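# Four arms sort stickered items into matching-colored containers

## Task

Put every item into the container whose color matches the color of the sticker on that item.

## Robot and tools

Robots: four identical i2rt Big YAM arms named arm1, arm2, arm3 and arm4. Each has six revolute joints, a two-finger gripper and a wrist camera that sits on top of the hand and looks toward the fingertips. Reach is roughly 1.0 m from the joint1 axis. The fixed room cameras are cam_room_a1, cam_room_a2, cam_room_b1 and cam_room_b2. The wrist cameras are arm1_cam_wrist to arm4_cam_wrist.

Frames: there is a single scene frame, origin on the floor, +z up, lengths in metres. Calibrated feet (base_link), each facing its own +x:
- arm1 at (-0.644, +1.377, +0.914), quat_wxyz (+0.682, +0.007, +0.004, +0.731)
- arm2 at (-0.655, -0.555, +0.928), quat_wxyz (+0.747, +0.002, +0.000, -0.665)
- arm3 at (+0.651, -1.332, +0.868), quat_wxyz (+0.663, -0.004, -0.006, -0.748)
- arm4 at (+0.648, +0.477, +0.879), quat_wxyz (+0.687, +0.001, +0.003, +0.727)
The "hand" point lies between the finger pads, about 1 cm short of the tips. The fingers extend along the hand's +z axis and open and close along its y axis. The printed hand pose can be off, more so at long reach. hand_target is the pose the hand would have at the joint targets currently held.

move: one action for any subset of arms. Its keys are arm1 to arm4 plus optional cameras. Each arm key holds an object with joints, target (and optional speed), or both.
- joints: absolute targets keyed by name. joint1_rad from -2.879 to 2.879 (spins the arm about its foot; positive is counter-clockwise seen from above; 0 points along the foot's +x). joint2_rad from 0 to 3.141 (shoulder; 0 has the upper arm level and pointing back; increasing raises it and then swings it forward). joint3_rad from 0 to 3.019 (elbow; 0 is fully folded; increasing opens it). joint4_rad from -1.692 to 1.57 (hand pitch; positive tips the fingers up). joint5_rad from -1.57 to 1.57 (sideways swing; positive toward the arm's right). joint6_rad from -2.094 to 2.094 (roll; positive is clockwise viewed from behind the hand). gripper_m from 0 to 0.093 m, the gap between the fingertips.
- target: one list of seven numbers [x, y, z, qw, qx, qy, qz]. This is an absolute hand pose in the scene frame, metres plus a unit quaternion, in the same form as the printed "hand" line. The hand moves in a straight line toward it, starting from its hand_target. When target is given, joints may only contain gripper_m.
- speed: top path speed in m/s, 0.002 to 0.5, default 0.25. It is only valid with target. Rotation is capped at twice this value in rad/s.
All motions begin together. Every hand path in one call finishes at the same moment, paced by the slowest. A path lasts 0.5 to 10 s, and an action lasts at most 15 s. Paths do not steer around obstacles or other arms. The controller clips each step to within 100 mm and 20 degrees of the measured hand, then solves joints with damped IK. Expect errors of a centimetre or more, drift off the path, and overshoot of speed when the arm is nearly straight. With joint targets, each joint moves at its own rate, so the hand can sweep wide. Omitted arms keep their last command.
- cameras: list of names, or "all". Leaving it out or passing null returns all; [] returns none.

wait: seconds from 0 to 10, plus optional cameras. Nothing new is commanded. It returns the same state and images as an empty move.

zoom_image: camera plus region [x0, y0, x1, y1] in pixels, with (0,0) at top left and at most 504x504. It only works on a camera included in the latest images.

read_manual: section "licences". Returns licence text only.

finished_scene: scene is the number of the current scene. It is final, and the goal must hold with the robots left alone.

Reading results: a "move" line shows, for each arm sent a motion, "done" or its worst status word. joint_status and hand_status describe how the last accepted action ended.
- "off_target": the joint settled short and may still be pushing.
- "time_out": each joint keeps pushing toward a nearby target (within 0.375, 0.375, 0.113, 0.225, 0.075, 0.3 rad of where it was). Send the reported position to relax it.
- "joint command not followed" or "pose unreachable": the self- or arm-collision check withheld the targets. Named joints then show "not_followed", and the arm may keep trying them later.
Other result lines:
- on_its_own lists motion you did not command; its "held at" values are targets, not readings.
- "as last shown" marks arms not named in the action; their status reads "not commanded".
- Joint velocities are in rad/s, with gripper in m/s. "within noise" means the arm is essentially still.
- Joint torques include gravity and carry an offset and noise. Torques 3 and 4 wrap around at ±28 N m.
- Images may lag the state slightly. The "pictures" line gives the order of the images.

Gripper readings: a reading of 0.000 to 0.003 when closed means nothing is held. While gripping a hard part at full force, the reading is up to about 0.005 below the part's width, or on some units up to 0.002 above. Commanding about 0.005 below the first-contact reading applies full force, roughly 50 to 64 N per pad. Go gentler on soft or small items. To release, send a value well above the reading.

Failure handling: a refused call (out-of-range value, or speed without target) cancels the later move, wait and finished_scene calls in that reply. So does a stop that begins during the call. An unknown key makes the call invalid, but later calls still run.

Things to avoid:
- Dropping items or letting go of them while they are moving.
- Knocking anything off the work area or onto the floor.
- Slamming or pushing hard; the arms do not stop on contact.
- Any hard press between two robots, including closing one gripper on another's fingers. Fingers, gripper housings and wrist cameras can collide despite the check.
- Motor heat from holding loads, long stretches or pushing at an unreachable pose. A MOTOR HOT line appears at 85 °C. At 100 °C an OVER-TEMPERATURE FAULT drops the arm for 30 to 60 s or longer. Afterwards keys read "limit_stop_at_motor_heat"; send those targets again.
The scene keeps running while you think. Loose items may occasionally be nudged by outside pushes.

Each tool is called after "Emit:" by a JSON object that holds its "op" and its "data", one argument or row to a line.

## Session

Emit:
{"op": "move", "data": {
  "arm1": {"joints": {"joint1_rad": 1.5, "joint2_rad": 1.571, "joint3_rad": 1.671, "joint4_rad": -1.077, "joint5_rad": 0, "joint6_rad": 0}},
  "arm2": {"joints": {"joint1_rad": -1.45, "joint2_rad": 1.571, "joint3_rad": 1.671, "joint4_rad": -1.077, "joint5_rad": 0, "joint6_rad": 0}},
  "arm3": {"joints": {"joint1_rad": 1.69, "joint2_rad": 1.571, "joint3_rad": 1.671, "joint4_rad": -1.077, "joint5_rad": 0, "joint6_rad": 0}},
  "arm4": {"joints": {"joint1_rad": -1.6, "joint2_rad": 1.571, "joint3_rad": 1.671, "joint4_rad": -1.077, "joint5_rad": 0, "joint6_rad": 0}}
}}

Scene clock: 2.10 s.
Joint torques (N m): arm1=[-2.2 -13.16 14.76 1.44 0.08 -0.04] | arm2=[1.14 -16.91 13.01 1.84 -0.05 -0.09] | arm3=[1.32 -16.44 11.51 1.07 0.14 -0.09] | arm4=[1.03 -17.49 11.73 0.88 0.05 0.12]
Motor temperatures (°C): arm1=[20 23 27 23 21 21 21] | arm2=[23 24 26 22 22 20 23] | arm3=[24 23 24 23 24 23 23] | arm4=[22 22 24 22 24 21 24]
Heat: arm1: hottest joint3_rad 27 °C; arm2: hottest joint3_rad 26 °C; arm3: hottest joint1_rad 24 °C; arm4: hottest joint3_rad 24 °C.
move: arm1 done; arm2 done; arm3 done; arm4 done
Joint velocities: within noise
arm1.joint_positions: joint1_rad=+1.507 joint2_rad=+1.583 joint3_rad=+1.635 joint4_rad=-1.081 joint5_rad=-0.002 joint6_rad=+0.006 gripper_m=+0.09398
arm1.joint_status: all done
arm1.hand: x=-1.2413 y=+1.3738 z=+1.2404 quat_wxyz=(+0.001, +0.962, +0.000, -0.275) (m; scene frame)
arm1.hand_target: x=-1.2458 y=+1.3780 z=+1.2669 quat_wxyz=(-0.001, +0.954, -0.001, -0.300) (m; scene frame)
arm1.hand_status: not commanded
arm2.joint_positions: joint1_rad=-1.456 joint2_rad=+1.572 joint3_rad=+1.655 joint4_rad=-1.077 joint5_rad=+0.000 joint6_rad=+0.014 gripper_m=+0.09398
arm2.joint_status: all done
arm2.hand: x=-1.2445 y=-0.6947 z=+1.2612 quat_wxyz=(-0.033, -0.953, -0.104, +0.281) (m; scene frame)
arm2.hand_target: x=-1.2462 y=-0.6990 z=+1.2700 quat_wxyz=(-0.033, -0.950, -0.114, +0.289) (m; scene frame)
arm2.hand_status: not commanded
arm3.joint_positions: joint1_rad=+1.687 joint2_rad=+1.567 joint3_rad=+1.651 joint4_rad=-1.075 joint5_rad=-0.002 joint6_rad=+0.005 gripper_m=+0.09398
arm3.joint_status: all done
arm3.hand: x=+1.2541 y=-1.3298 z=+1.2036 quat_wxyz=(-0.286, -0.002, -0.958, +0.005) (m; scene frame)
arm3.hand_target: x=+1.2580 y=-1.3283 z=+1.2116 quat_wxyz=(-0.293, +0.001, -0.956, +0.007) (m; scene frame)
arm3.hand_status: not commanded
arm4.joint_positions: joint1_rad=-1.606 joint2_rad=+1.574 joint3_rad=+1.636 joint4_rad=-1.078 joint5_rad=+0.001 joint6_rad=-0.011 gripper_m=+0.09398
arm4.joint_status: all done
arm4.hand: x=+1.2511 y=+0.4905 z=+1.1995 quat_wxyz=(-0.271, +0.016, -0.962, +0.001) (m; scene frame)
arm4.hand_target: x=+1.2568 y=+0.4946 z=+1.2196 quat_wxyz=(-0.290, +0.014, -0.957, -0.002) (m; scene frame)
arm4.hand_status: not commanded
pictures: arm1_cam_wrist, arm2_cam_wrist, arm3_cam_wrist, arm4_cam_wrist, cam_room_a1, cam_room_a2, cam_room_b1, cam_room_b2
Images, in order (width x height): arm1_cam_wrist 672x504, arm2_cam_wrist 672x504, arm3_cam_wrist 672x504, arm4_cam_wrist 672x504, cam_room_a1 672x504, cam_room_a2 672x504, cam_room_b1 672x504, cam_room_b2 672x504.

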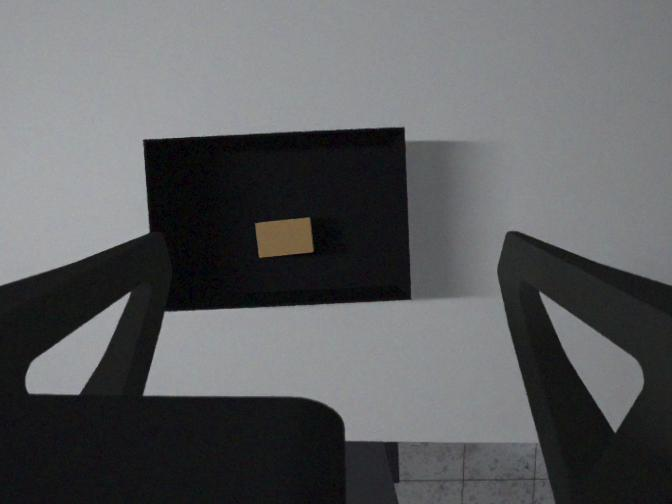

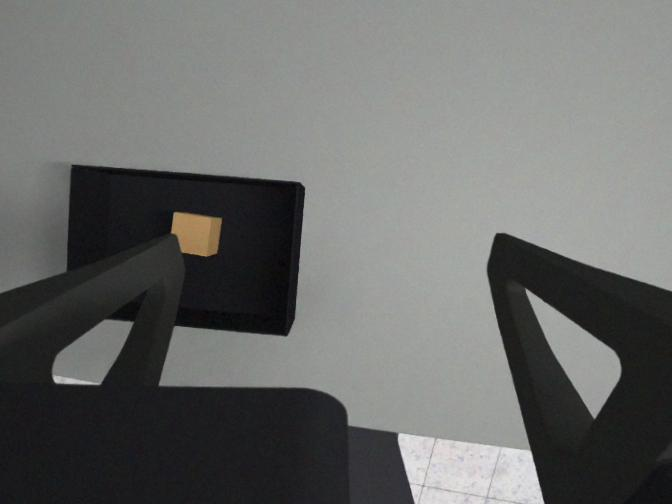

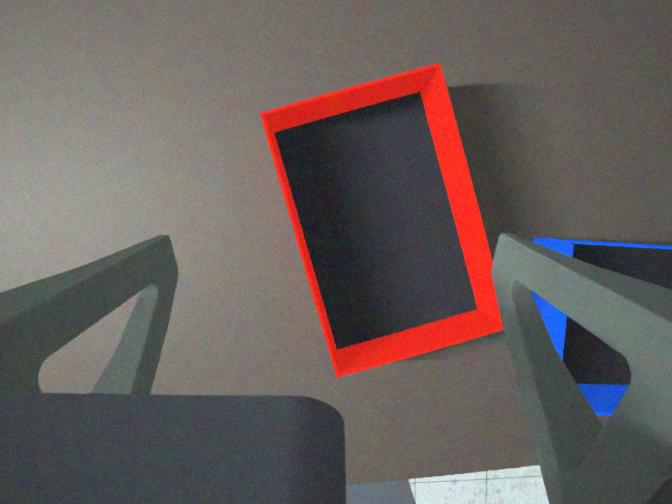

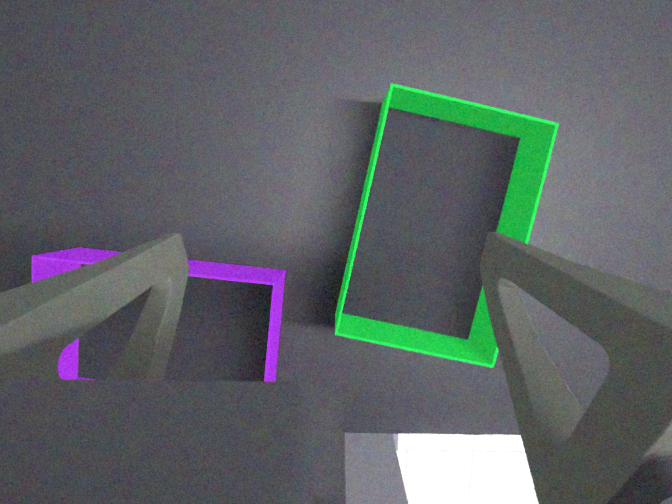

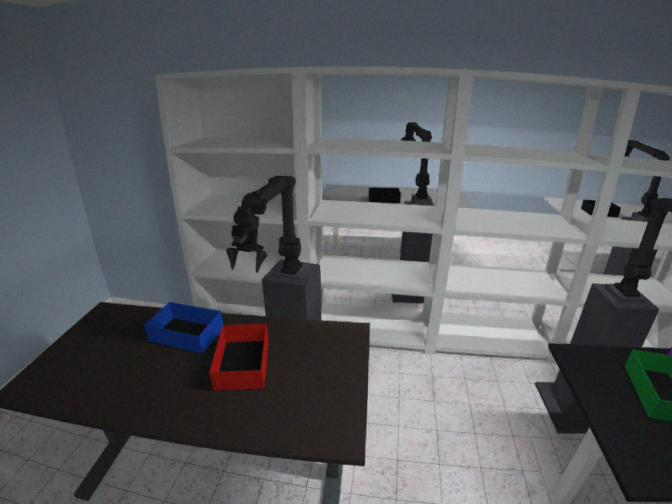

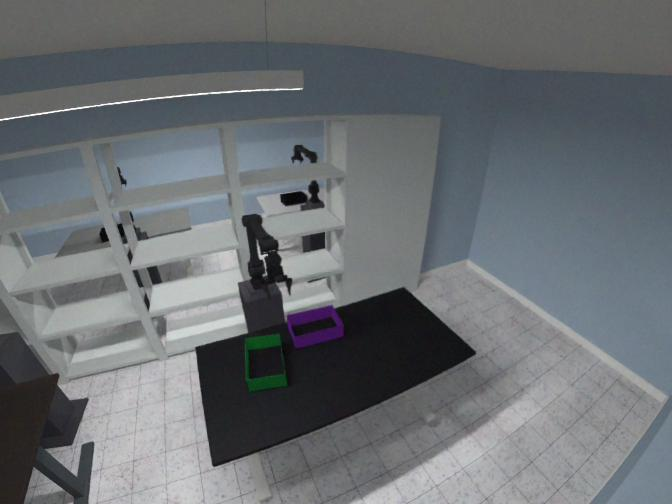

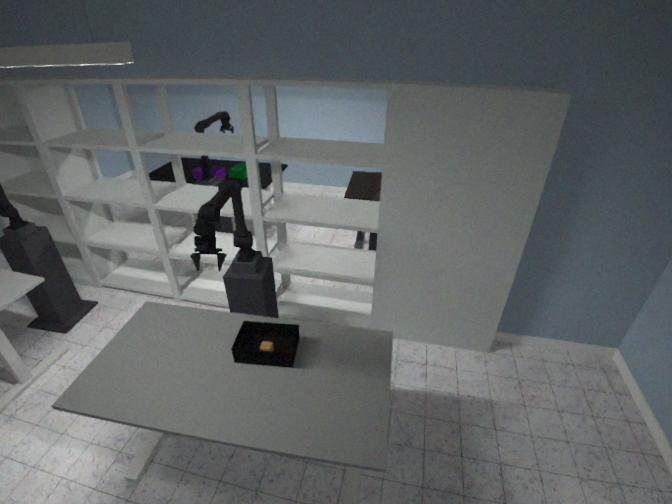

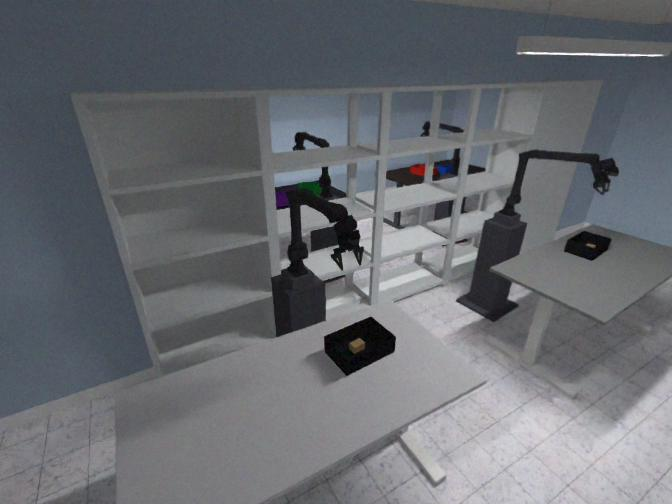

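Emit:
{"op": "zoom_image", "data": {
  "camera": "cam_room_b2",
  "region": [335, 325, 385, 365]
}}

Emit:
{"op": "zoom_image", "data": {
  "camera": "cam_room_b1",
  "region": [245, 330, 295, 370]
}}

Emit:
{"op": "zoom_image", "data": {
  "camera": "cam_room_b2",
  "region": [565, 225, 615, 265]
}}

Emit:
{"op": "zoom_image", "data": {
  "camera": "arm1_cam_wrist",
  "region": [220, 190, 350, 290]
}}

Emit:
{"op": "zoom_image", "data": {
  "camera": "arm2_cam_wrist",
  "region": [130, 180, 260, 280]
}}

Scaled by 10.080.

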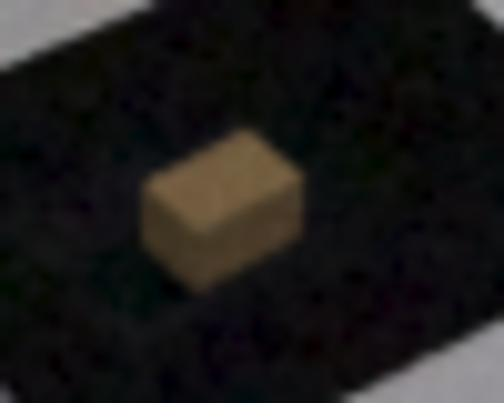

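Scaled by 10.080.

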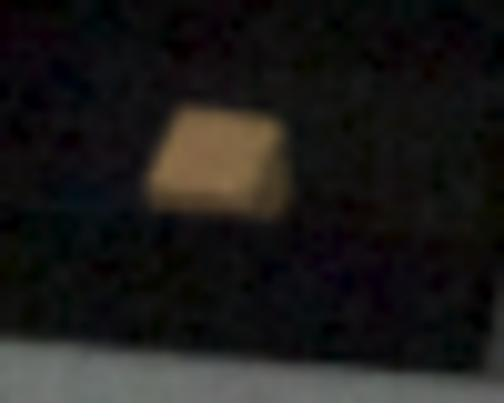

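Scaled by 10.080.

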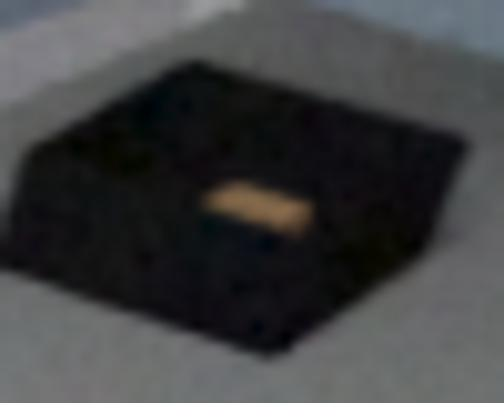

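Scaled by 3.877.

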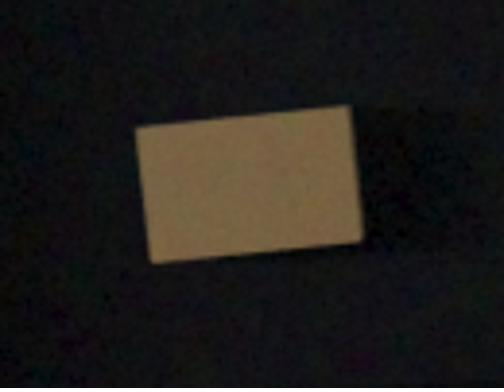

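Scaled by 3.877.

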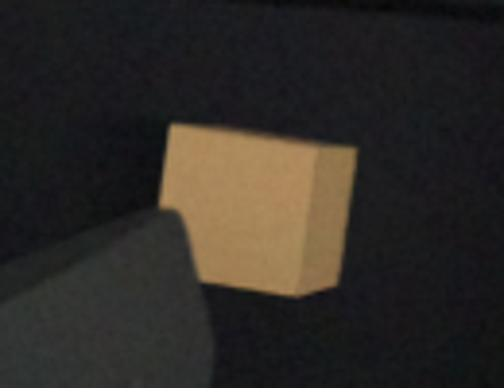

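Emit:
{"op": "move", "data": {
  "arm1": {"target": [-1.168, 1.309, 0.853, -0.0118, -0.9731, -0.0510, 0.2246], "speed": 0.35},
  "arm2": {"target": [-1.147, -0.888, 0.854, -0.0098, -0.9735, -0.0425, 0.2247], "speed": 0.35},
  "arm3": {"joints": {"joint2_rad": 0.8, "joint3_rad": 0.9, "joint4_rad": -1.16}},
  "arm4": {"joints": {"joint2_rad": 0.8, "joint3_rad": 0.9, "joint4_rad": -1.16}},
  "cameras": ["arm1_cam_wrist", "arm2_cam_wrist"]
}}

Scene clock: 40.27 s.
Joint torques (N m): arm1=[-1.67 -13.22 7.41 1.59 0.11 0.11] | arm2=[0.26 -19.14 8.92 2.09 0.41 0.22] | arm3=[1.32 -3.6 9.66 0.9 0.13 -0.1] | arm4=[1.44 -3.9 9.62 0.54 0.06 0.16]
Motor temperatures (°C): arm1=[20 25 32 23 21 21 21] | arm2=[23 25 31 22 22 20 23] | arm3=[24 24 28 23 24 23 23] | arm4=[22 24 30 22 24 21 24]
Heat: arm1: hottest joint3_rad 32 °C; arm2: hottest joint3_rad 31 °C; arm3: hottest joint3_rad 28 °C; arm4: hottest joint3_rad 30 °C.
move: arm1 off_target; arm2 off_target; arm3 done; arm4 done
Joint velocities: within noise
arm1.joint_positions: joint1_rad=+1.629 joint2_rad=+1.900 joint3_rad=+0.918 joint4_rad=-0.182 joint5_rad=+0.006 joint6_rad=+0.020 gripper_m=+0.09398
arm1.joint_status: not commanded
arm1.hand: x=-1.1591 y=+1.3135 z=+0.8453 quat_wxyz=(+0.010, +0.976, +0.052, -0.209) (m; scene frame)
arm1.hand_target: x=-1.1678 y=+1.3091 z=+0.8531 quat_wxyz=(+0.012, +0.973, +0.051, -0.224) (m; scene frame)
arm1.hand_status: off_target (0.013 m and 1.8 deg from the pose sent, 0.400 m and 8.4 deg at the start)
arm2.joint_positions: joint1_rad=-1.017 joint2_rad=+2.024 joint3_rad=+1.158 joint4_rad=-0.338 joint5_rad=+0.237 joint6_rad=+0.515 gripper_m=+0.09398
arm2.joint_status: not commanded
arm2.hand: x=-1.1367 y=-0.8854 z=+0.8515 quat_wxyz=(-0.004, -0.975, -0.055, +0.214) (m; scene frame)
arm2.hand_target: x=-1.1467 y=-0.8879 z=+0.8541 quat_wxyz=(-0.010, -0.973, -0.043, +0.225) (m; scene frame)
arm2.hand_status: off_target (0.011 m and 2.0 deg from the pose sent, 0.461 m and 10.2 deg at the start)
arm3.joint_positions: joint1_rad=+1.687 joint2_rad=+0.804 joint3_rad=+0.900 joint4_rad=-1.157 joint5_rad=-0.002 joint6_rad=+0.005 gripper_m=+0.09398
arm3.joint_status: all done
arm3.hand: x=+0.9587 y=-1.3293 z=+1.1403 quat_wxyz=(-0.253, -0.003, -0.968, +0.006) (m; scene frame)
arm3.hand_target: x=+0.9576 y=-1.3288 z=+1.1409 quat_wxyz=(-0.253, +0.001, -0.967, +0.007) (m; scene frame)
arm3.hand_status: not commanded
arm4.joint_positions: joint1_rad=-1.606 joint2_rad=+0.802 joint3_rad=+0.893 joint4_rad=-1.153 joint5_rad=+0.001 joint6_rad=-0.011 gripper_m=+0.09398
arm4.joint_status: all done
arm4.hand: x=+0.9566 y=+0.4841 z=+1.1473 quat_wxyz=(-0.249, +0.016, -0.968, +0.001) (m; scene frame)
arm4.hand_target: x=+0.9560 y=+0.4862 z=+1.1507 quat_wxyz=(-0.250, +0.014, -0.968, -0.002) (m; scene frame)
arm4.hand_status: not commanded
pictures: arm1_cam_wrist, arm2_cam_wrist
Images, in order (width x height): arm1_cam_wrist 672x504, arm2_cam_wrist 672x504.

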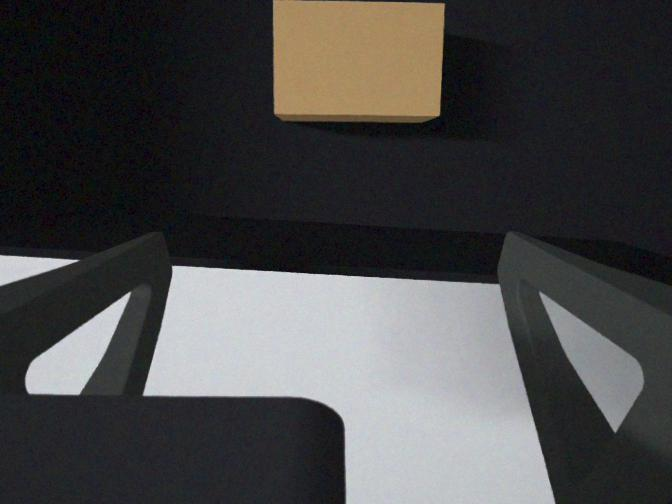

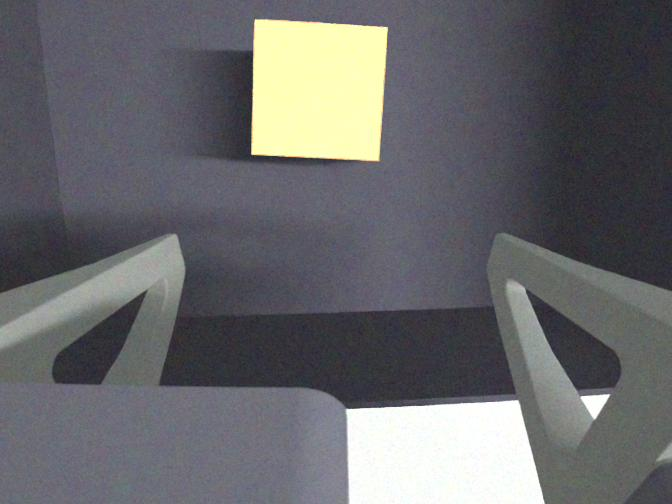

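Emit:
{"op": "move", "data": {
  "arm1": {"target": [-1.226, 1.311, 0.793, -0.0118, -0.9731, -0.0510, 0.2246], "speed": 0.2},
  "arm2": {"target": [-1.203, -0.902, 0.745, -0.0059, -0.9741, -0.0255, 0.2249], "speed": 0.2},
  "cameras": ["arm1_cam_wrist", "arm2_cam_wrist"]
}}

Scene clock: 54.97 s.
Joint torques (N m): arm1=[-2.2 -13.04 9.69 1.68 0.03 -0.05] | arm2=[0.32 -20.48 10.02 2.03 0.37 0.2] | arm3=[1.49 -3.55 9.65 0.9 0.12 -0.1] | arm4=[1.2 -3.72 9.62 0.55 0.05 0.11]
Motor temperatures (°C): arm1=[20 25 32 23 21 21 21] | arm2=[23 25 31 22 22 20 23] | arm3=[24 24 28 23 24 23 23] | arm4=[22 23 33 22 24 21 24]
Heat: arm1: hottest joint3_rad 32 °C; arm2: hottest joint3_rad 31 °C; arm3: hottest joint3_rad 28 °C; arm4: hottest joint3_rad 33 °C.
move: arm1 off_target; arm2 off_target
Joint velocities: within noise
arm1.joint_positions: joint1_rad=+1.628 joint2_rad=+2.111 joint3_rad=+1.068 joint4_rad=-0.131 joint5_rad=+0.002 joint6_rad=+0.019 gripper_m=+0.09398
arm1.joint_status: not commanded
arm1.hand: x=-1.2040 y=+1.3078 z=+0.7864 quat_wxyz=(+0.012, +0.977, +0.052, -0.205) (m; scene frame)
arm1.hand_target: x=-1.2253 y=+1.3113 z=+0.7938 quat_wxyz=(+0.012, +0.973, +0.051, -0.225) (m; scene frame)
arm1.hand_status: off_target (0.023 m and 2.3 deg from the pose sent, 0.085 m and 1.8 deg at the start)
arm2.joint_positions: joint1_rad=-1.054 joint2_rad=+2.321 joint3_rad=+1.348 joint4_rad=-0.238 joint5_rad=+0.237 joint6_rad=+0.516 gripper_m=+0.09398
arm2.joint_status: not commanded
arm2.hand: x=-1.1861 y=-0.8947 z=+0.7458 quat_wxyz=(+0.002, -0.977, -0.037, +0.211) (m; scene frame)
arm2.hand_target: x=-1.2023 y=-0.9016 z=+0.7456 quat_wxyz=(-0.006, -0.974, -0.026, +0.225) (m; scene frame)
arm2.hand_status: off_target (0.018 m and 2.3 deg from the pose sent, 0.127 m and 3.6 deg at the start)
arm3, arm4: as last shown
pictures: arm1_cam_wrist, arm2_cam_wrist
Images, in order (width x height): arm1_cam_wrist 672x504, arm2_cam_wrist 672x504.

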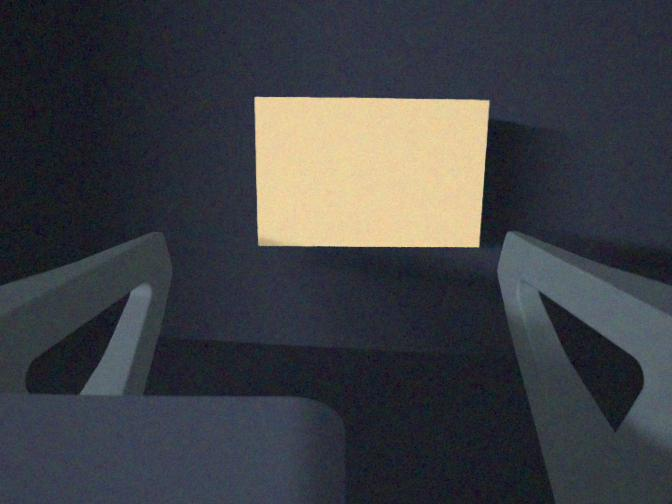

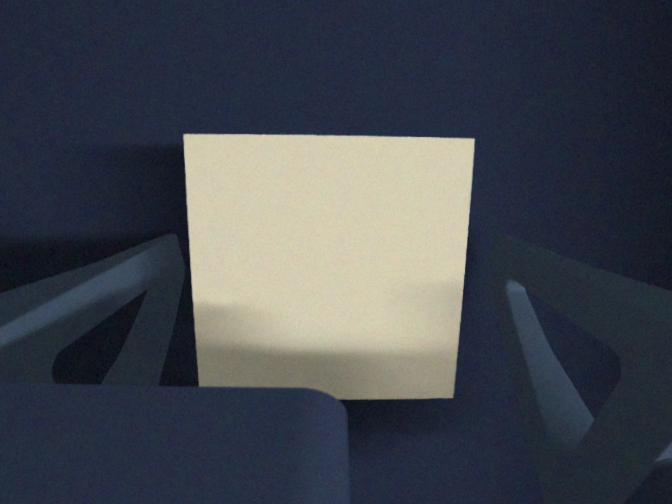

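Emit:
{"op": "move", "data": {
  "arm1": {"target": [-1.245, 1.322, 0.749, -0.0118, -0.9731, -0.0510, 0.2246], "speed": 0.1},
  "arm2": {"joints": {"gripper_m": 0.042}},
  "cameras": ["arm1_cam_wrist", "arm2_cam_wrist"]
}}

Scene clock: 61.43 s.
Joint torques (N m): arm1=[-2.32 -14.68 8.84 1.63 -0.06 -0.05] | arm2=[0.44 -20.42 9.98 2.03 0.35 0.19] | arm3=[1.49 -3.72 9.61 0.87 0.12 -0.09] | arm4=[1.26 -3.6 9.62 0.54 0.04 0.15]
Motor temperatures (°C): arm1=[20 25 32 23 21 21 21] | arm2=[23 26 31 22 22 20 23] | arm3=[24 24 28 23 24 23 23] | arm4=[22 23 34 22 24 21 24]
Heat: arm1: hottest joint3_rad 32 °C; arm2: hottest joint3_rad 31 °C; arm3: hottest joint3_rad 28 °C; arm4: hottest joint3_rad 34 °C.
move: arm1 off_target; arm2 off_target
Joint velocities: within noise
arm1.joint_positions: joint1_rad=+1.601 joint2_rad=+2.237 joint3_rad=+1.143 joint4_rad=-0.081 joint5_rad=-0.008 joint6_rad=-0.002 gripper_m=+0.09398
arm1.joint_status: not commanded
arm1.hand: x=-1.2227 y=+1.3195 z=+0.7428 quat_wxyz=(+0.012, +0.978, +0.051, -0.204) (m; scene frame)
arm1.hand_target: x=-1.2442 y=+1.3222 z=+0.7498 quat_wxyz=(+0.012, +0.973, +0.051, -0.225) (m; scene frame)
arm1.hand_status: off_target (0.023 m and 2.5 deg from the pose sent, 0.057 m and 2.4 deg at the start)
arm2.joint_positions: joint1_rad=-1.054 joint2_rad=+2.321 joint3_rad=+1.348 joint4_rad=-0.238 joint5_rad=+0.237 joint6_rad=+0.516 gripper_m=+0.05331
arm2.joint_status: gripper_m off_target (ended at +0.05333, target +0.04200)
arm2.hand: x=-1.1863 y=-0.8946 z=+0.7459 quat_wxyz=(+0.003, -0.977, -0.036, +0.212) (m; scene frame)
arm2.hand_target: x=-1.2023 y=-0.9016 z=+0.7457 quat_wxyz=(-0.006, -0.974, -0.026, +0.225) (m; scene frame)
arm2.hand_status: not commanded
arm3, arm4: as last shown
pictures: arm1_cam_wrist, arm2_cam_wrist
Images, in order (width x height): arm1_cam_wrist 672x504, arm2_cam_wrist 672x504.

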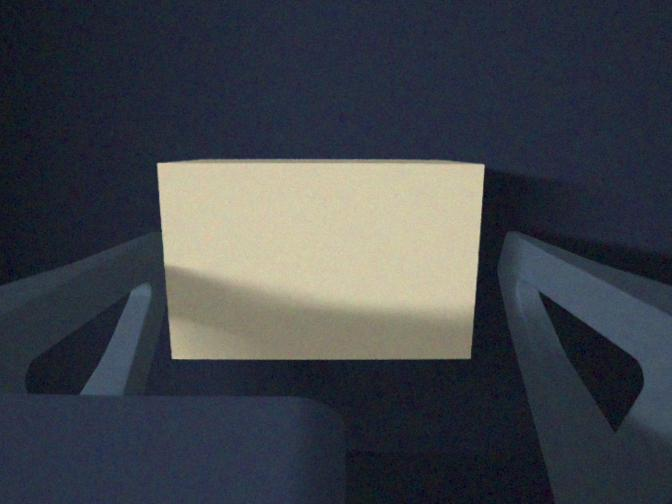

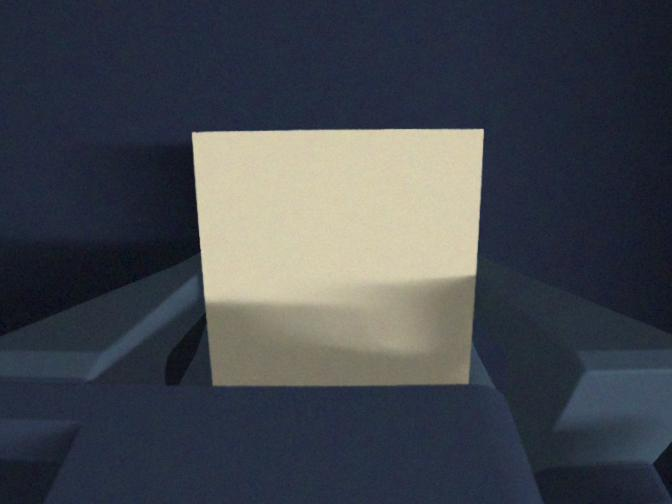

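Emit:
{"op": "move", "data": {
  "arm1": {"joints": {"gripper_m": 0.06}},
  "arm2": {"target": [-1.13, -0.87, 0.96, -0.0059, -0.9741, -0.0255, 0.2249], "speed": 0.2},
  "cameras": ["arm1_cam_wrist"]
}}

Emit:
{"op": "move", "data": {
  "arm1": {"target": [-1.17, 1.31, 0.96, -0.0118, -0.9731, -0.0510, 0.2246], "speed": 0.2},
  "arm2": {"joints": {"joint2_rad": 1.0, "joint3_rad": 1.3, "joint4_rad": 0.2, "joint5_rad": 0, "joint6_rad": 0}},
  "cameras": ["cam_room_b1", "cam_room_b2", "arm2_cam_wrist"]
}}

Emit:
{"op": "zoom_image", "data": {
  "camera": "cam_room_b1",
  "region": [190, 180, 310, 300]
}}

Scene clock: 68.40 s.
Joint torques (N m): arm1=[-2.9 -15.09 8.85 1.52 -0.03 -0.02] | arm2=[1.49 -18.14 8.61 1.06 0.42 0.22] | arm3=[1.49 -3.84 9.65 0.87 0.13 -0.1] | arm4=[1.03 -3.55 9.69 0.58 0.08 0.14]
Motor temperatures (°C): arm1=[20 26 32 23 21 21 21] | arm2=[23 26 31 22 22 20 23] | arm3=[24 24 28 23 24 23 23] | arm4=[22 23 34 22 24 21 24]
Heat: arm1: hottest joint3_rad 32 °C; arm2: hottest joint3_rad 31 °C; arm3: hottest joint3_rad 28 °C; arm4: hottest joint3_rad 34 °C.
move: arm1 off_target; arm2 done
Joint velocities: within noise
arm1.joint_positions: joint1_rad=+1.601 joint2_rad=+2.237 joint3_rad=+1.143 joint4_rad=-0.081 joint5_rad=-0.008 joint6_rad=-0.003 gripper_m=+0.06880
arm1.joint_status: gripper_m off_target (ended at +0.06883, target +0.06000)
arm1.hand: x=-1.2229 y=+1.3193 z=+0.7429 quat_wxyz=(+0.012, +0.978, +0.051, -0.204) (m; scene frame)
arm1.hand_target: x=-1.2442 y=+1.3222 z=+0.7498 quat_wxyz=(+0.012, +0.973, +0.051, -0.225) (m; scene frame)
arm1.hand_status: not commanded
arm2.joint_positions: joint1_rad=-1.035 joint2_rad=+1.792 joint3_rad=+1.162 joint4_rad=-0.535 joint5_rad=+0.248 joint6_rad=+0.545 gripper_m=+0.05331
arm2.joint_status: not commanded
arm2.hand: x=-1.1379 y=-0.8705 z=+0.9651 quat_wxyz=(-0.011, -0.972, -0.027, +0.233) (m; scene frame)
arm2.hand_target: x=-1.1300 y=-0.8700 z=+0.9600 quat_wxyz=(-0.006, -0.974, -0.026, +0.225) (m; scene frame)
arm2.hand_status: done (0.009 m and 1.1 deg from the pose sent, 0.223 m and 2.2 deg at the start)
arm3, arm4: as last shown
pictures: arm1_cam_wrist
Images, in order (width x height): arm1_cam_wrist 672x504.

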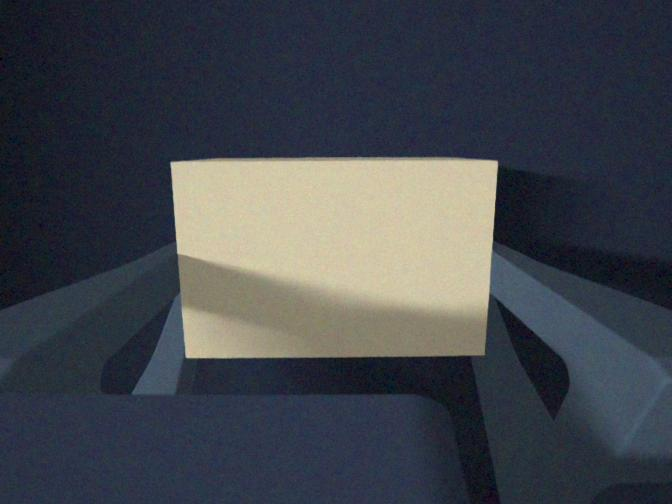

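Scene clock: 70.20 s.
Joint torques (N m): arm1=[-0.73 -11.99 9.32 0.83 0.07 0.16] | arm2=[1.32 -7.36 11.79 2.13 -0.17 -0.08] | arm3=[1.38 -3.78 9.65 0.92 0.11 -0.09] | arm4=[1.08 -3.49 9.68 0.49 0.08 0.14]
Motor temperatures (°C): arm1=[20 26 32 23 21 21 21] | arm2=[23 26 32 22 22 20 23] | arm3=[24 24 28 23 24 23 23] | arm4=[22 23 34 22 24 21 24]
Heat: arm1: hottest joint3_rad 32 °C; arm2: hottest joint3_rad 32 °C; arm3: hottest joint3_rad 28 °C; arm4: hottest joint3_rad 34 °C.
move: arm1 done; arm2 done
Joint velocities: within noise
arm1.joint_positions: joint1_rad=+1.622 joint2_rad=+1.680 joint3_rad=+0.996 joint4_rad=-0.447 joint5_rad=+0.005 joint6_rad=+0.017 gripper_m=+0.06880
arm1.joint_status: not commanded
arm1.hand: x=-1.1709 y=+1.3149 z=+0.9577 quat_wxyz=(+0.011, +0.973, +0.050, -0.225) (m; scene frame)
arm1.hand_target: x=-1.1701 y=+1.3101 z=+0.9601 quat_wxyz=(+0.012, +0.973, +0.051, -0.225) (m; scene frame)
arm1.hand_status: done (0.006 m and 0.2 deg from the pose sent, 0.224 m and 2.4 deg at the start)
arm2.joint_positions: joint1_rad=-1.034 joint2_rad=+1.003 joint3_rad=+1.297 joint4_rad=+0.199 joint5_rad=+0.003 joint6_rad=+0.014 gripper_m=+0.05330
arm2.joint_status: all done
arm2.hand: x=-1.0204 y=-0.8353 z=+1.6398 quat_wxyz=(-0.280, -0.489, -0.161, +0.810) (m; scene frame)
arm2.hand_target: x=-1.0160 y=-0.8368 z=+1.6432 quat_wxyz=(-0.279, -0.484, -0.167, +0.813) (m; scene frame)
arm2.hand_status: not commanded
arm3, arm4: as last shown
pictures: arm2_cam_wrist, cam_room_b1, cam_room_b2
Images, in order (width x height): arm2_cam_wrist 672x504, cam_room_b1 672x504, cam_room_b2 672x504.

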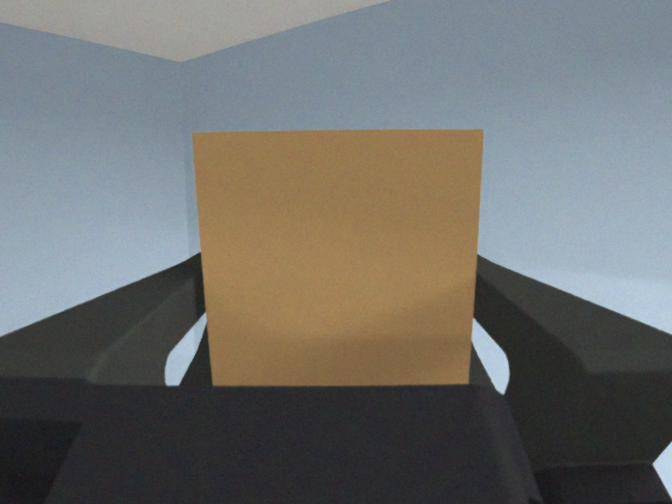

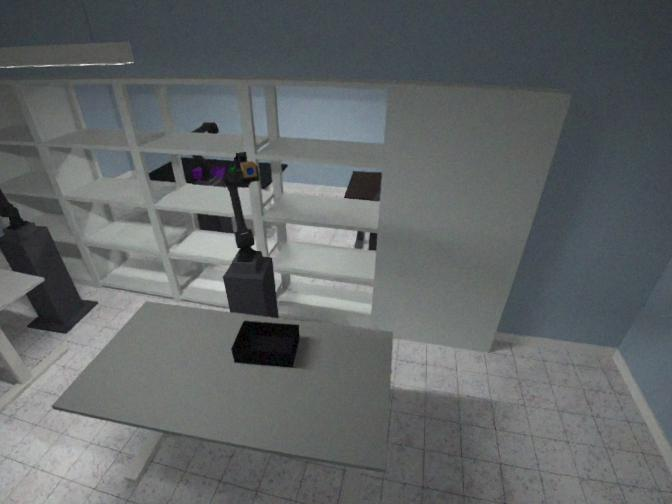

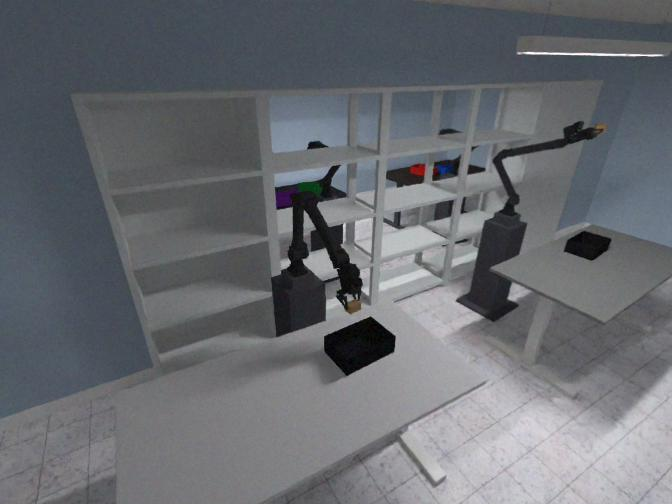

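Scaled by 4.200.

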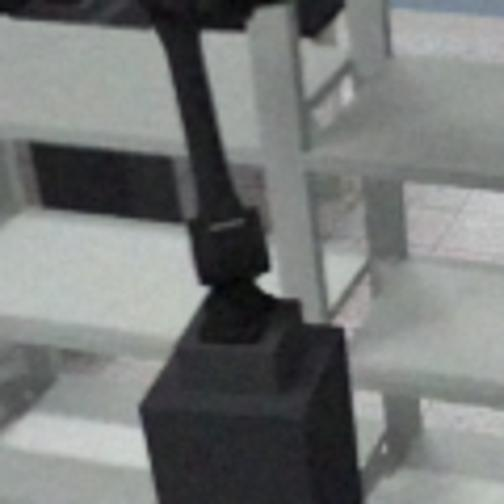

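Emit:
{"op": "zoom_image", "data": {
  "camera": "cam_room_b1",
  "region": [230, 150, 275, 190]
}}

Emit:
{"op": "move", "data": {
  "arm1": {"joints": {"joint2_rad": 1.0, "joint3_rad": 1.3, "joint4_rad": 0.2, "joint5_rad": 0, "joint6_rad": 0}},
  "arm2": {"joints": {"joint2_rad": 0.8, "joint3_rad": 1.0, "joint4_rad": -1.33}},
  "cameras": ["cam_room_b1", "cam_room_b2"]
}}

Emit:
{"op": "zoom_image", "data": {
  "camera": "cam_room_b2",
  "region": [250, 90, 410, 210]
}}

Scaled by 11.200.

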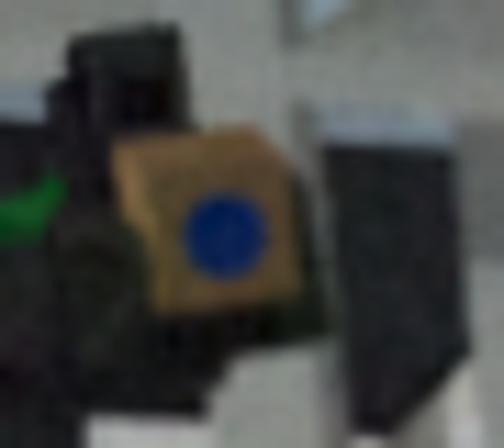

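Scene clock: 76.80 s.
Joint torques (N m): arm1=[-1.32 -4.72 12.77 1.33 -0.05 -0.05] | arm2=[1.32 -3.9 11.11 1.17 -0.18 -0.07] | arm3=[1.49 -3.78 9.62 0.92 0.14 -0.09] | arm4=[1.32 -3.55 9.66 0.44 0.06 0.13]
Motor temperatures (°C): arm1=[20 26 32 23 21 21 21] | arm2=[23 26 32 22 22 20 23] | arm3=[24 24 28 23 24 23 23] | arm4=[22 23 35 22 24 21 24]
Heat: arm1: hottest joint3_rad 32 °C; arm2: hottest joint3_rad 32 °C; arm3: hottest joint3_rad 28 °C; arm4: hottest joint3_rad 35 °C.
move: arm1 done; arm2 done
Joint velocities: within noise
arm1.joint_positions: joint1_rad=+1.622 joint2_rad=+1.014 joint3_rad=+1.283 joint4_rad=+0.201 joint5_rad=+0.002 joint6_rad=+0.008 gripper_m=+0.06880
arm1.joint_status: all done
arm1.hand: x=-1.0965 y=+1.3203 z=+1.6217 quat_wxyz=(+0.053, +0.516, +0.030, -0.855) (m; scene frame)
arm1.hand_target: x=-1.0841 y=+1.3169 z=+1.6373 quat_wxyz=(+0.055, +0.502, +0.035, -0.862) (m; scene frame)
arm1.hand_status: not commanded
arm2.joint_positions: joint1_rad=-1.034 joint2_rad=+0.799 joint3_rad=+1.002 joint4_rad=-1.318 joint5_rad=+0.003 joint6_rad=+0.014 gripper_m=+0.05330
arm2.joint_status: all done
arm2.hand: x=-0.8854 y=-0.7311 z=+1.2329 quat_wxyz=(-0.071, -0.925, -0.306, +0.213) (m; scene frame)
arm2.hand_target: x=-0.8817 y=-0.7315 z=+1.2303 quat_wxyz=(-0.070, -0.923, -0.317, +0.206) (m; scene frame)
arm2.hand_status: not commanded
arm3, arm4: as last shown
pictures: cam_room_b1, cam_room_b2
Images, in order (width x height): cam_room_b1 672x504, cam_room_b2 672x504.

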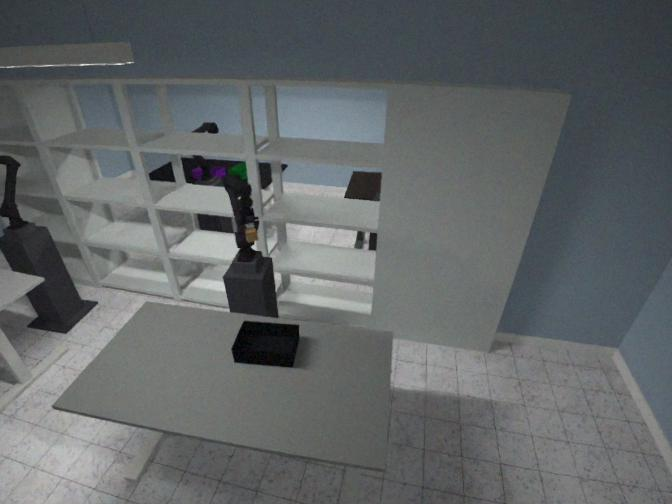

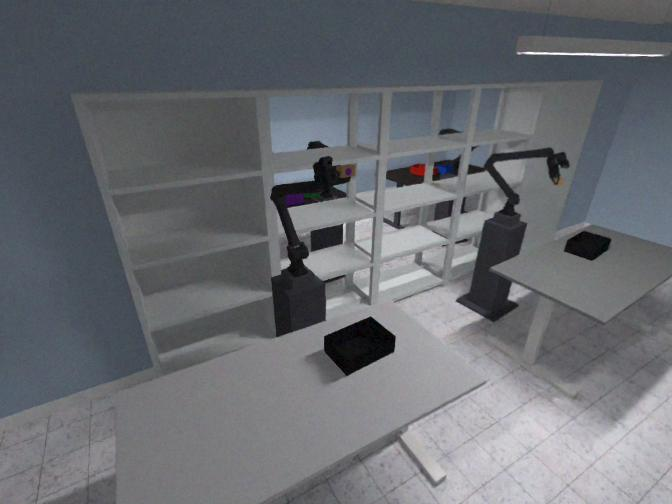

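Scaled by 3.150.

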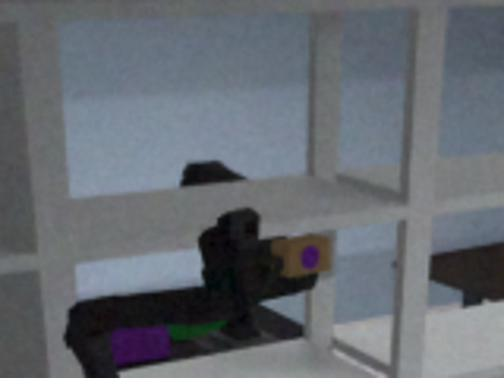

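Emit:
{"op": "move", "data": {
  "arm1": {"joints": {"joint2_rad": 0.8, "joint3_rad": 1.0, "joint4_rad": -1.34}},
  "arm2": {"joints": {"joint1_rad": 0.98}},
  "arm3": {"joints": {"joint1_rad": -2.047}},
  "arm4": {"joints": {"joint1_rad": 0.89}},
  "cameras": []
}}

Emit:
{"op": "move", "data": {
  "arm1": {"joints": {"joint1_rad": -2.26}},
  "arm2": {"target": [-0.388, -0.692, 1.11, 0.2187, 0.2283, 0.9473, -0.0527], "speed": 0.25},
  "cameras": []
}}

Emit:
{"op": "move", "data": {
  "arm1": {"target": [-0.39, 1.198, 1.115, 0.2304, 0.2959, 0.9241, -0.0738], "speed": 0.25},
  "arm2": {"target": [0.008, -0.891, 1.060, 0.2187, 0.2283, 0.9473, -0.0527], "speed": 0.25},
  "cameras": ["arm2_cam_wrist"]
}}

Scene clock: 88.90 s.
Joint torques (N m): arm1=[-1.32 -0.44 12.56 0.84 -0.06 -0.06] | arm2=[0.97 -3.84 11.12 1.17 0.05 -0.06] | arm3=[0.67 -3.96 9.63 0.83 -0.07 -0.1] | arm4=[1.32 -3.66 9.62 0.69 0.13 0.13]
Motor temperatures (°C): arm1=[20 25 34 23 21 21 22] | arm2=[23 26 31 22 22 20 24] | arm3=[24 24 28 23 24 23 23] | arm4=[22 22 36 22 24 21 24]
Heat: arm1: hottest joint3_rad 34 °C; arm2: hottest joint3_rad 31 °C; arm3: hottest joint3_rad 28 °C; arm4: hottest joint3_rad 36 °C.
move: arm1 done; arm2 done; arm3 done; arm4 done
Joint velocities: within noise
arm1.joint_positions: joint1_rad=+1.622 joint2_rad=+0.805 joint3_rad=+0.986 joint4_rad=-1.332 joint5_rad=+0.002 joint6_rad=+0.007 gripper_m=+0.06880
arm1.joint_status: all done
arm1.hand: x=-0.9214 y=+1.3432 z=+1.2131 quat_wxyz=(+0.011, +0.975, +0.055, -0.215) (m; scene frame)
arm1.hand_target: x=-0.9203 y=+1.3402 z=+1.2203 quat_wxyz=(+0.012, +0.973, +0.064, -0.221) (m; scene frame)
arm1.hand_status: not commanded
arm2.joint_positions: joint1_rad=+0.977 joint2_rad=+0.799 joint3_rad=+1.002 joint4_rad=-1.319 joint5_rad=-0.001 joint6_rad=+0.012 gripper_m=+0.05327
arm2.joint_status: all done
arm2.hand: x=-0.3993 y=-0.6889 z=+1.2339 quat_wxyz=(-0.221, -0.236, -0.945, +0.050) (m; scene frame)
arm2.hand_target: x=-0.4014 y=-0.6872 z=+1.2313 quat_wxyz=(-0.213, -0.229, -0.948, +0.050) (m; scene frame)
arm2.hand_status: not commanded
arm3.joint_positions: joint1_rad=-2.038 joint2_rad=+0.804 joint3_rad=+0.900 joint4_rad=-1.157 joint5_rad=+0.002 joint6_rad=+0.005 gripper_m=+0.09402
arm3.joint_status: all done
arm3.hand: x=+0.3949 y=-1.1562 z=+1.1373 quat_wxyz=(+0.067, -0.926, +0.285, +0.239) (m; scene frame)
arm3.hand_target: x=+0.3971 y=-1.1549 z=+1.1378 quat_wxyz=(+0.068, -0.925, +0.286, +0.239) (m; scene frame)
arm3.hand_status: not commanded
arm4.joint_positions: joint1_rad=+0.888 joint2_rad=+0.802 joint3_rad=+0.893 joint4_rad=-1.153 joint5_rad=-0.001 joint6_rad=-0.011 gripper_m=+0.09402
arm4.joint_status: all done
arm4.hand: x=+0.4001 y=+0.6586 z=+1.1494 quat_wxyz=(-0.076, +0.922, -0.294, -0.241) (m; scene frame)
arm4.hand_target: x=+0.4004 y=+0.6581 z=+1.1528 quat_wxyz=(-0.075, +0.920, -0.298, -0.242) (m; scene frame)
arm4.hand_status: not commanded
pictures: none
No camera images: "cameras" was empty.

Scene clock: 91.53 s.
Joint torques (N m): arm1=[-2.43 -0.91 12.38 0.76 -0.06 -0.02] | arm2=[1.38 -3.6 11.22 2.43 0.15 -0.01] | arm3=[0.67 -3.9 9.66 0.87 -0.08 -0.09] | arm4=[1.26 -3.6 9.63 0.61 0.12 0.15]
Motor temperatures (°C): arm1=[20 25 34 23 21 21 22] | arm2=[23 26 31 22 22 20 24] | arm3=[24 24 28 23 24 23 23] | arm4=[22 22 36 22 24 21 24]
Heat: arm1: hottest joint3_rad 34 °C; arm2: hottest joint3_rad 31 °C; arm3: hottest joint3_rad 28 °C; arm4: hottest joint3_rad 36 °C.
move: arm1 done; arm2 done
Joint velocities: within noise
arm1.joint_positions: joint1_rad=-2.254 joint2_rad=+0.805 joint3_rad=+0.986 joint4_rad=-1.332 joint5_rad=+0.002 joint6_rad=+0.005 gripper_m=+0.06887
arm1.joint_status: all done
arm1.hand: x=-0.4074 y=+1.2120 z=+1.2047 quat_wxyz=(-0.191, -0.298, -0.933, +0.064) (m; scene frame)
arm1.hand_target: x=-0.4085 y=+1.2113 z=+1.2119 quat_wxyz=(-0.196, -0.298, -0.932, +0.066) (m; scene frame)
arm1.hand_status: not commanded
arm2.joint_positions: joint1_rad=+0.979 joint2_rad=+0.814 joint3_rad=+0.690 joint4_rad=-1.002 joint5_rad=+0.003 joint6_rad=+0.012 gripper_m=+0.05327
arm2.joint_status: not commanded
arm2.hand: x=-0.3927 y=-0.6919 z=+1.1111 quat_wxyz=(-0.214, -0.236, -0.947, +0.050) (m; scene frame)
arm2.hand_target: x=-0.3881 y=-0.6919 z=+1.1101 quat_wxyz=(-0.219, -0.228, -0.947, +0.053) (m; scene frame)
arm2.hand_status: done (0.005 m and 1.0 deg from the pose sent, 0.124 m and 1.0 deg at the start)
arm3, arm4: as last shown
pictures: none
No camera images: "cameras" was empty.

Scene clock: 94.03 s.
Joint torques (N m): arm1=[-3.08 -1.38 11.75 1.87 -0.03 -0.04] | arm2=[1.44 -21.54 16.61 1.07 0.15 0] | arm3=[0.79 -4.07 9.65 0.85 -0.09 -0.1] | arm4=[0.62 -3.43 9.62 0.53 0.15 0.16]
Motor temperatures (°C): arm1=[20 25 34 23 21 21 22] | arm2=[23 26 32 22 22 20 24] | arm3=[24 24 28 23 24 23 23] | arm4=[22 22 36 22 24 21 24]
Heat: arm1: hottest joint3_rad 34 °C; arm2: hottest joint3_rad 32 °C; arm3: hottest joint3_rad 28 °C; arm4: hottest joint3_rad 36 °C.
move: arm1 done; arm2 off_target
Joint velocities: within noise
arm1.joint_positions: joint1_rad=-2.254 joint2_rad=+0.805 joint3_rad=+0.723 joint4_rad=-1.007 joint5_rad=-0.005 joint6_rad=+0.005 gripper_m=+0.06887
arm1.joint_status: not commanded
arm1.hand: x=-0.3931 y=+1.2025 z=+1.1108 quat_wxyz=(-0.220, -0.295, -0.927, +0.070) (m; scene frame)
arm1.hand_target: x=-0.3901 y=+1.1980 z=+1.1151 quat_wxyz=(-0.230, -0.296, -0.924, +0.074) (m; scene frame)
arm1.hand_status: done (0.007 m and 1.3 deg from the pose sent, 0.092 m and 4.8 deg at the start)
arm2.joint_positions: joint1_rad=+0.980 joint2_rad=+2.039 joint3_rad=+1.786 joint4_rad=-0.893 joint5_rad=+0.003 joint6_rad=+0.012 gripper_m=+0.05327
arm2.joint_status: not commanded
arm2.hand: x=-0.0113 y=-0.8872 z=+1.0461 quat_wxyz=(-0.205, -0.236, -0.949, +0.048) (m; scene frame)
arm2.hand_target: x=+0.0067 y=-0.8903 z=+1.0602 quat_wxyz=(-0.219, -0.228, -0.947, +0.053) (m; scene frame)
arm2.hand_status: off_target (0.024 m and 1.9 deg from the pose sent, 0.450 m and 1.0 deg at the start)
arm3, arm4: as last shown
pictures: arm2_cam_wrist
Images, in order (width x height): arm2_cam_wrist 672x504.

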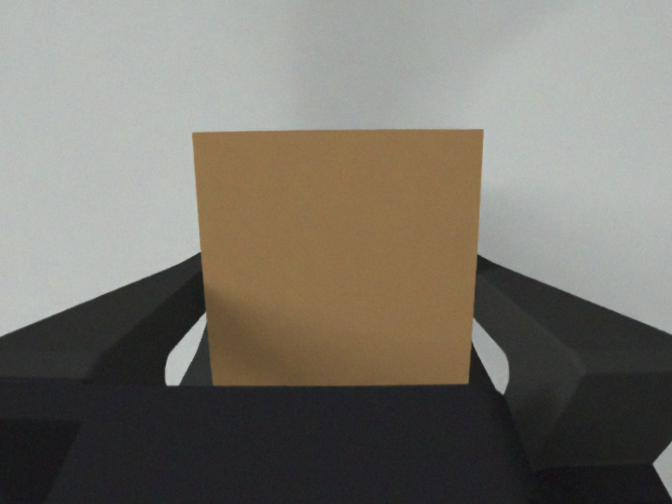

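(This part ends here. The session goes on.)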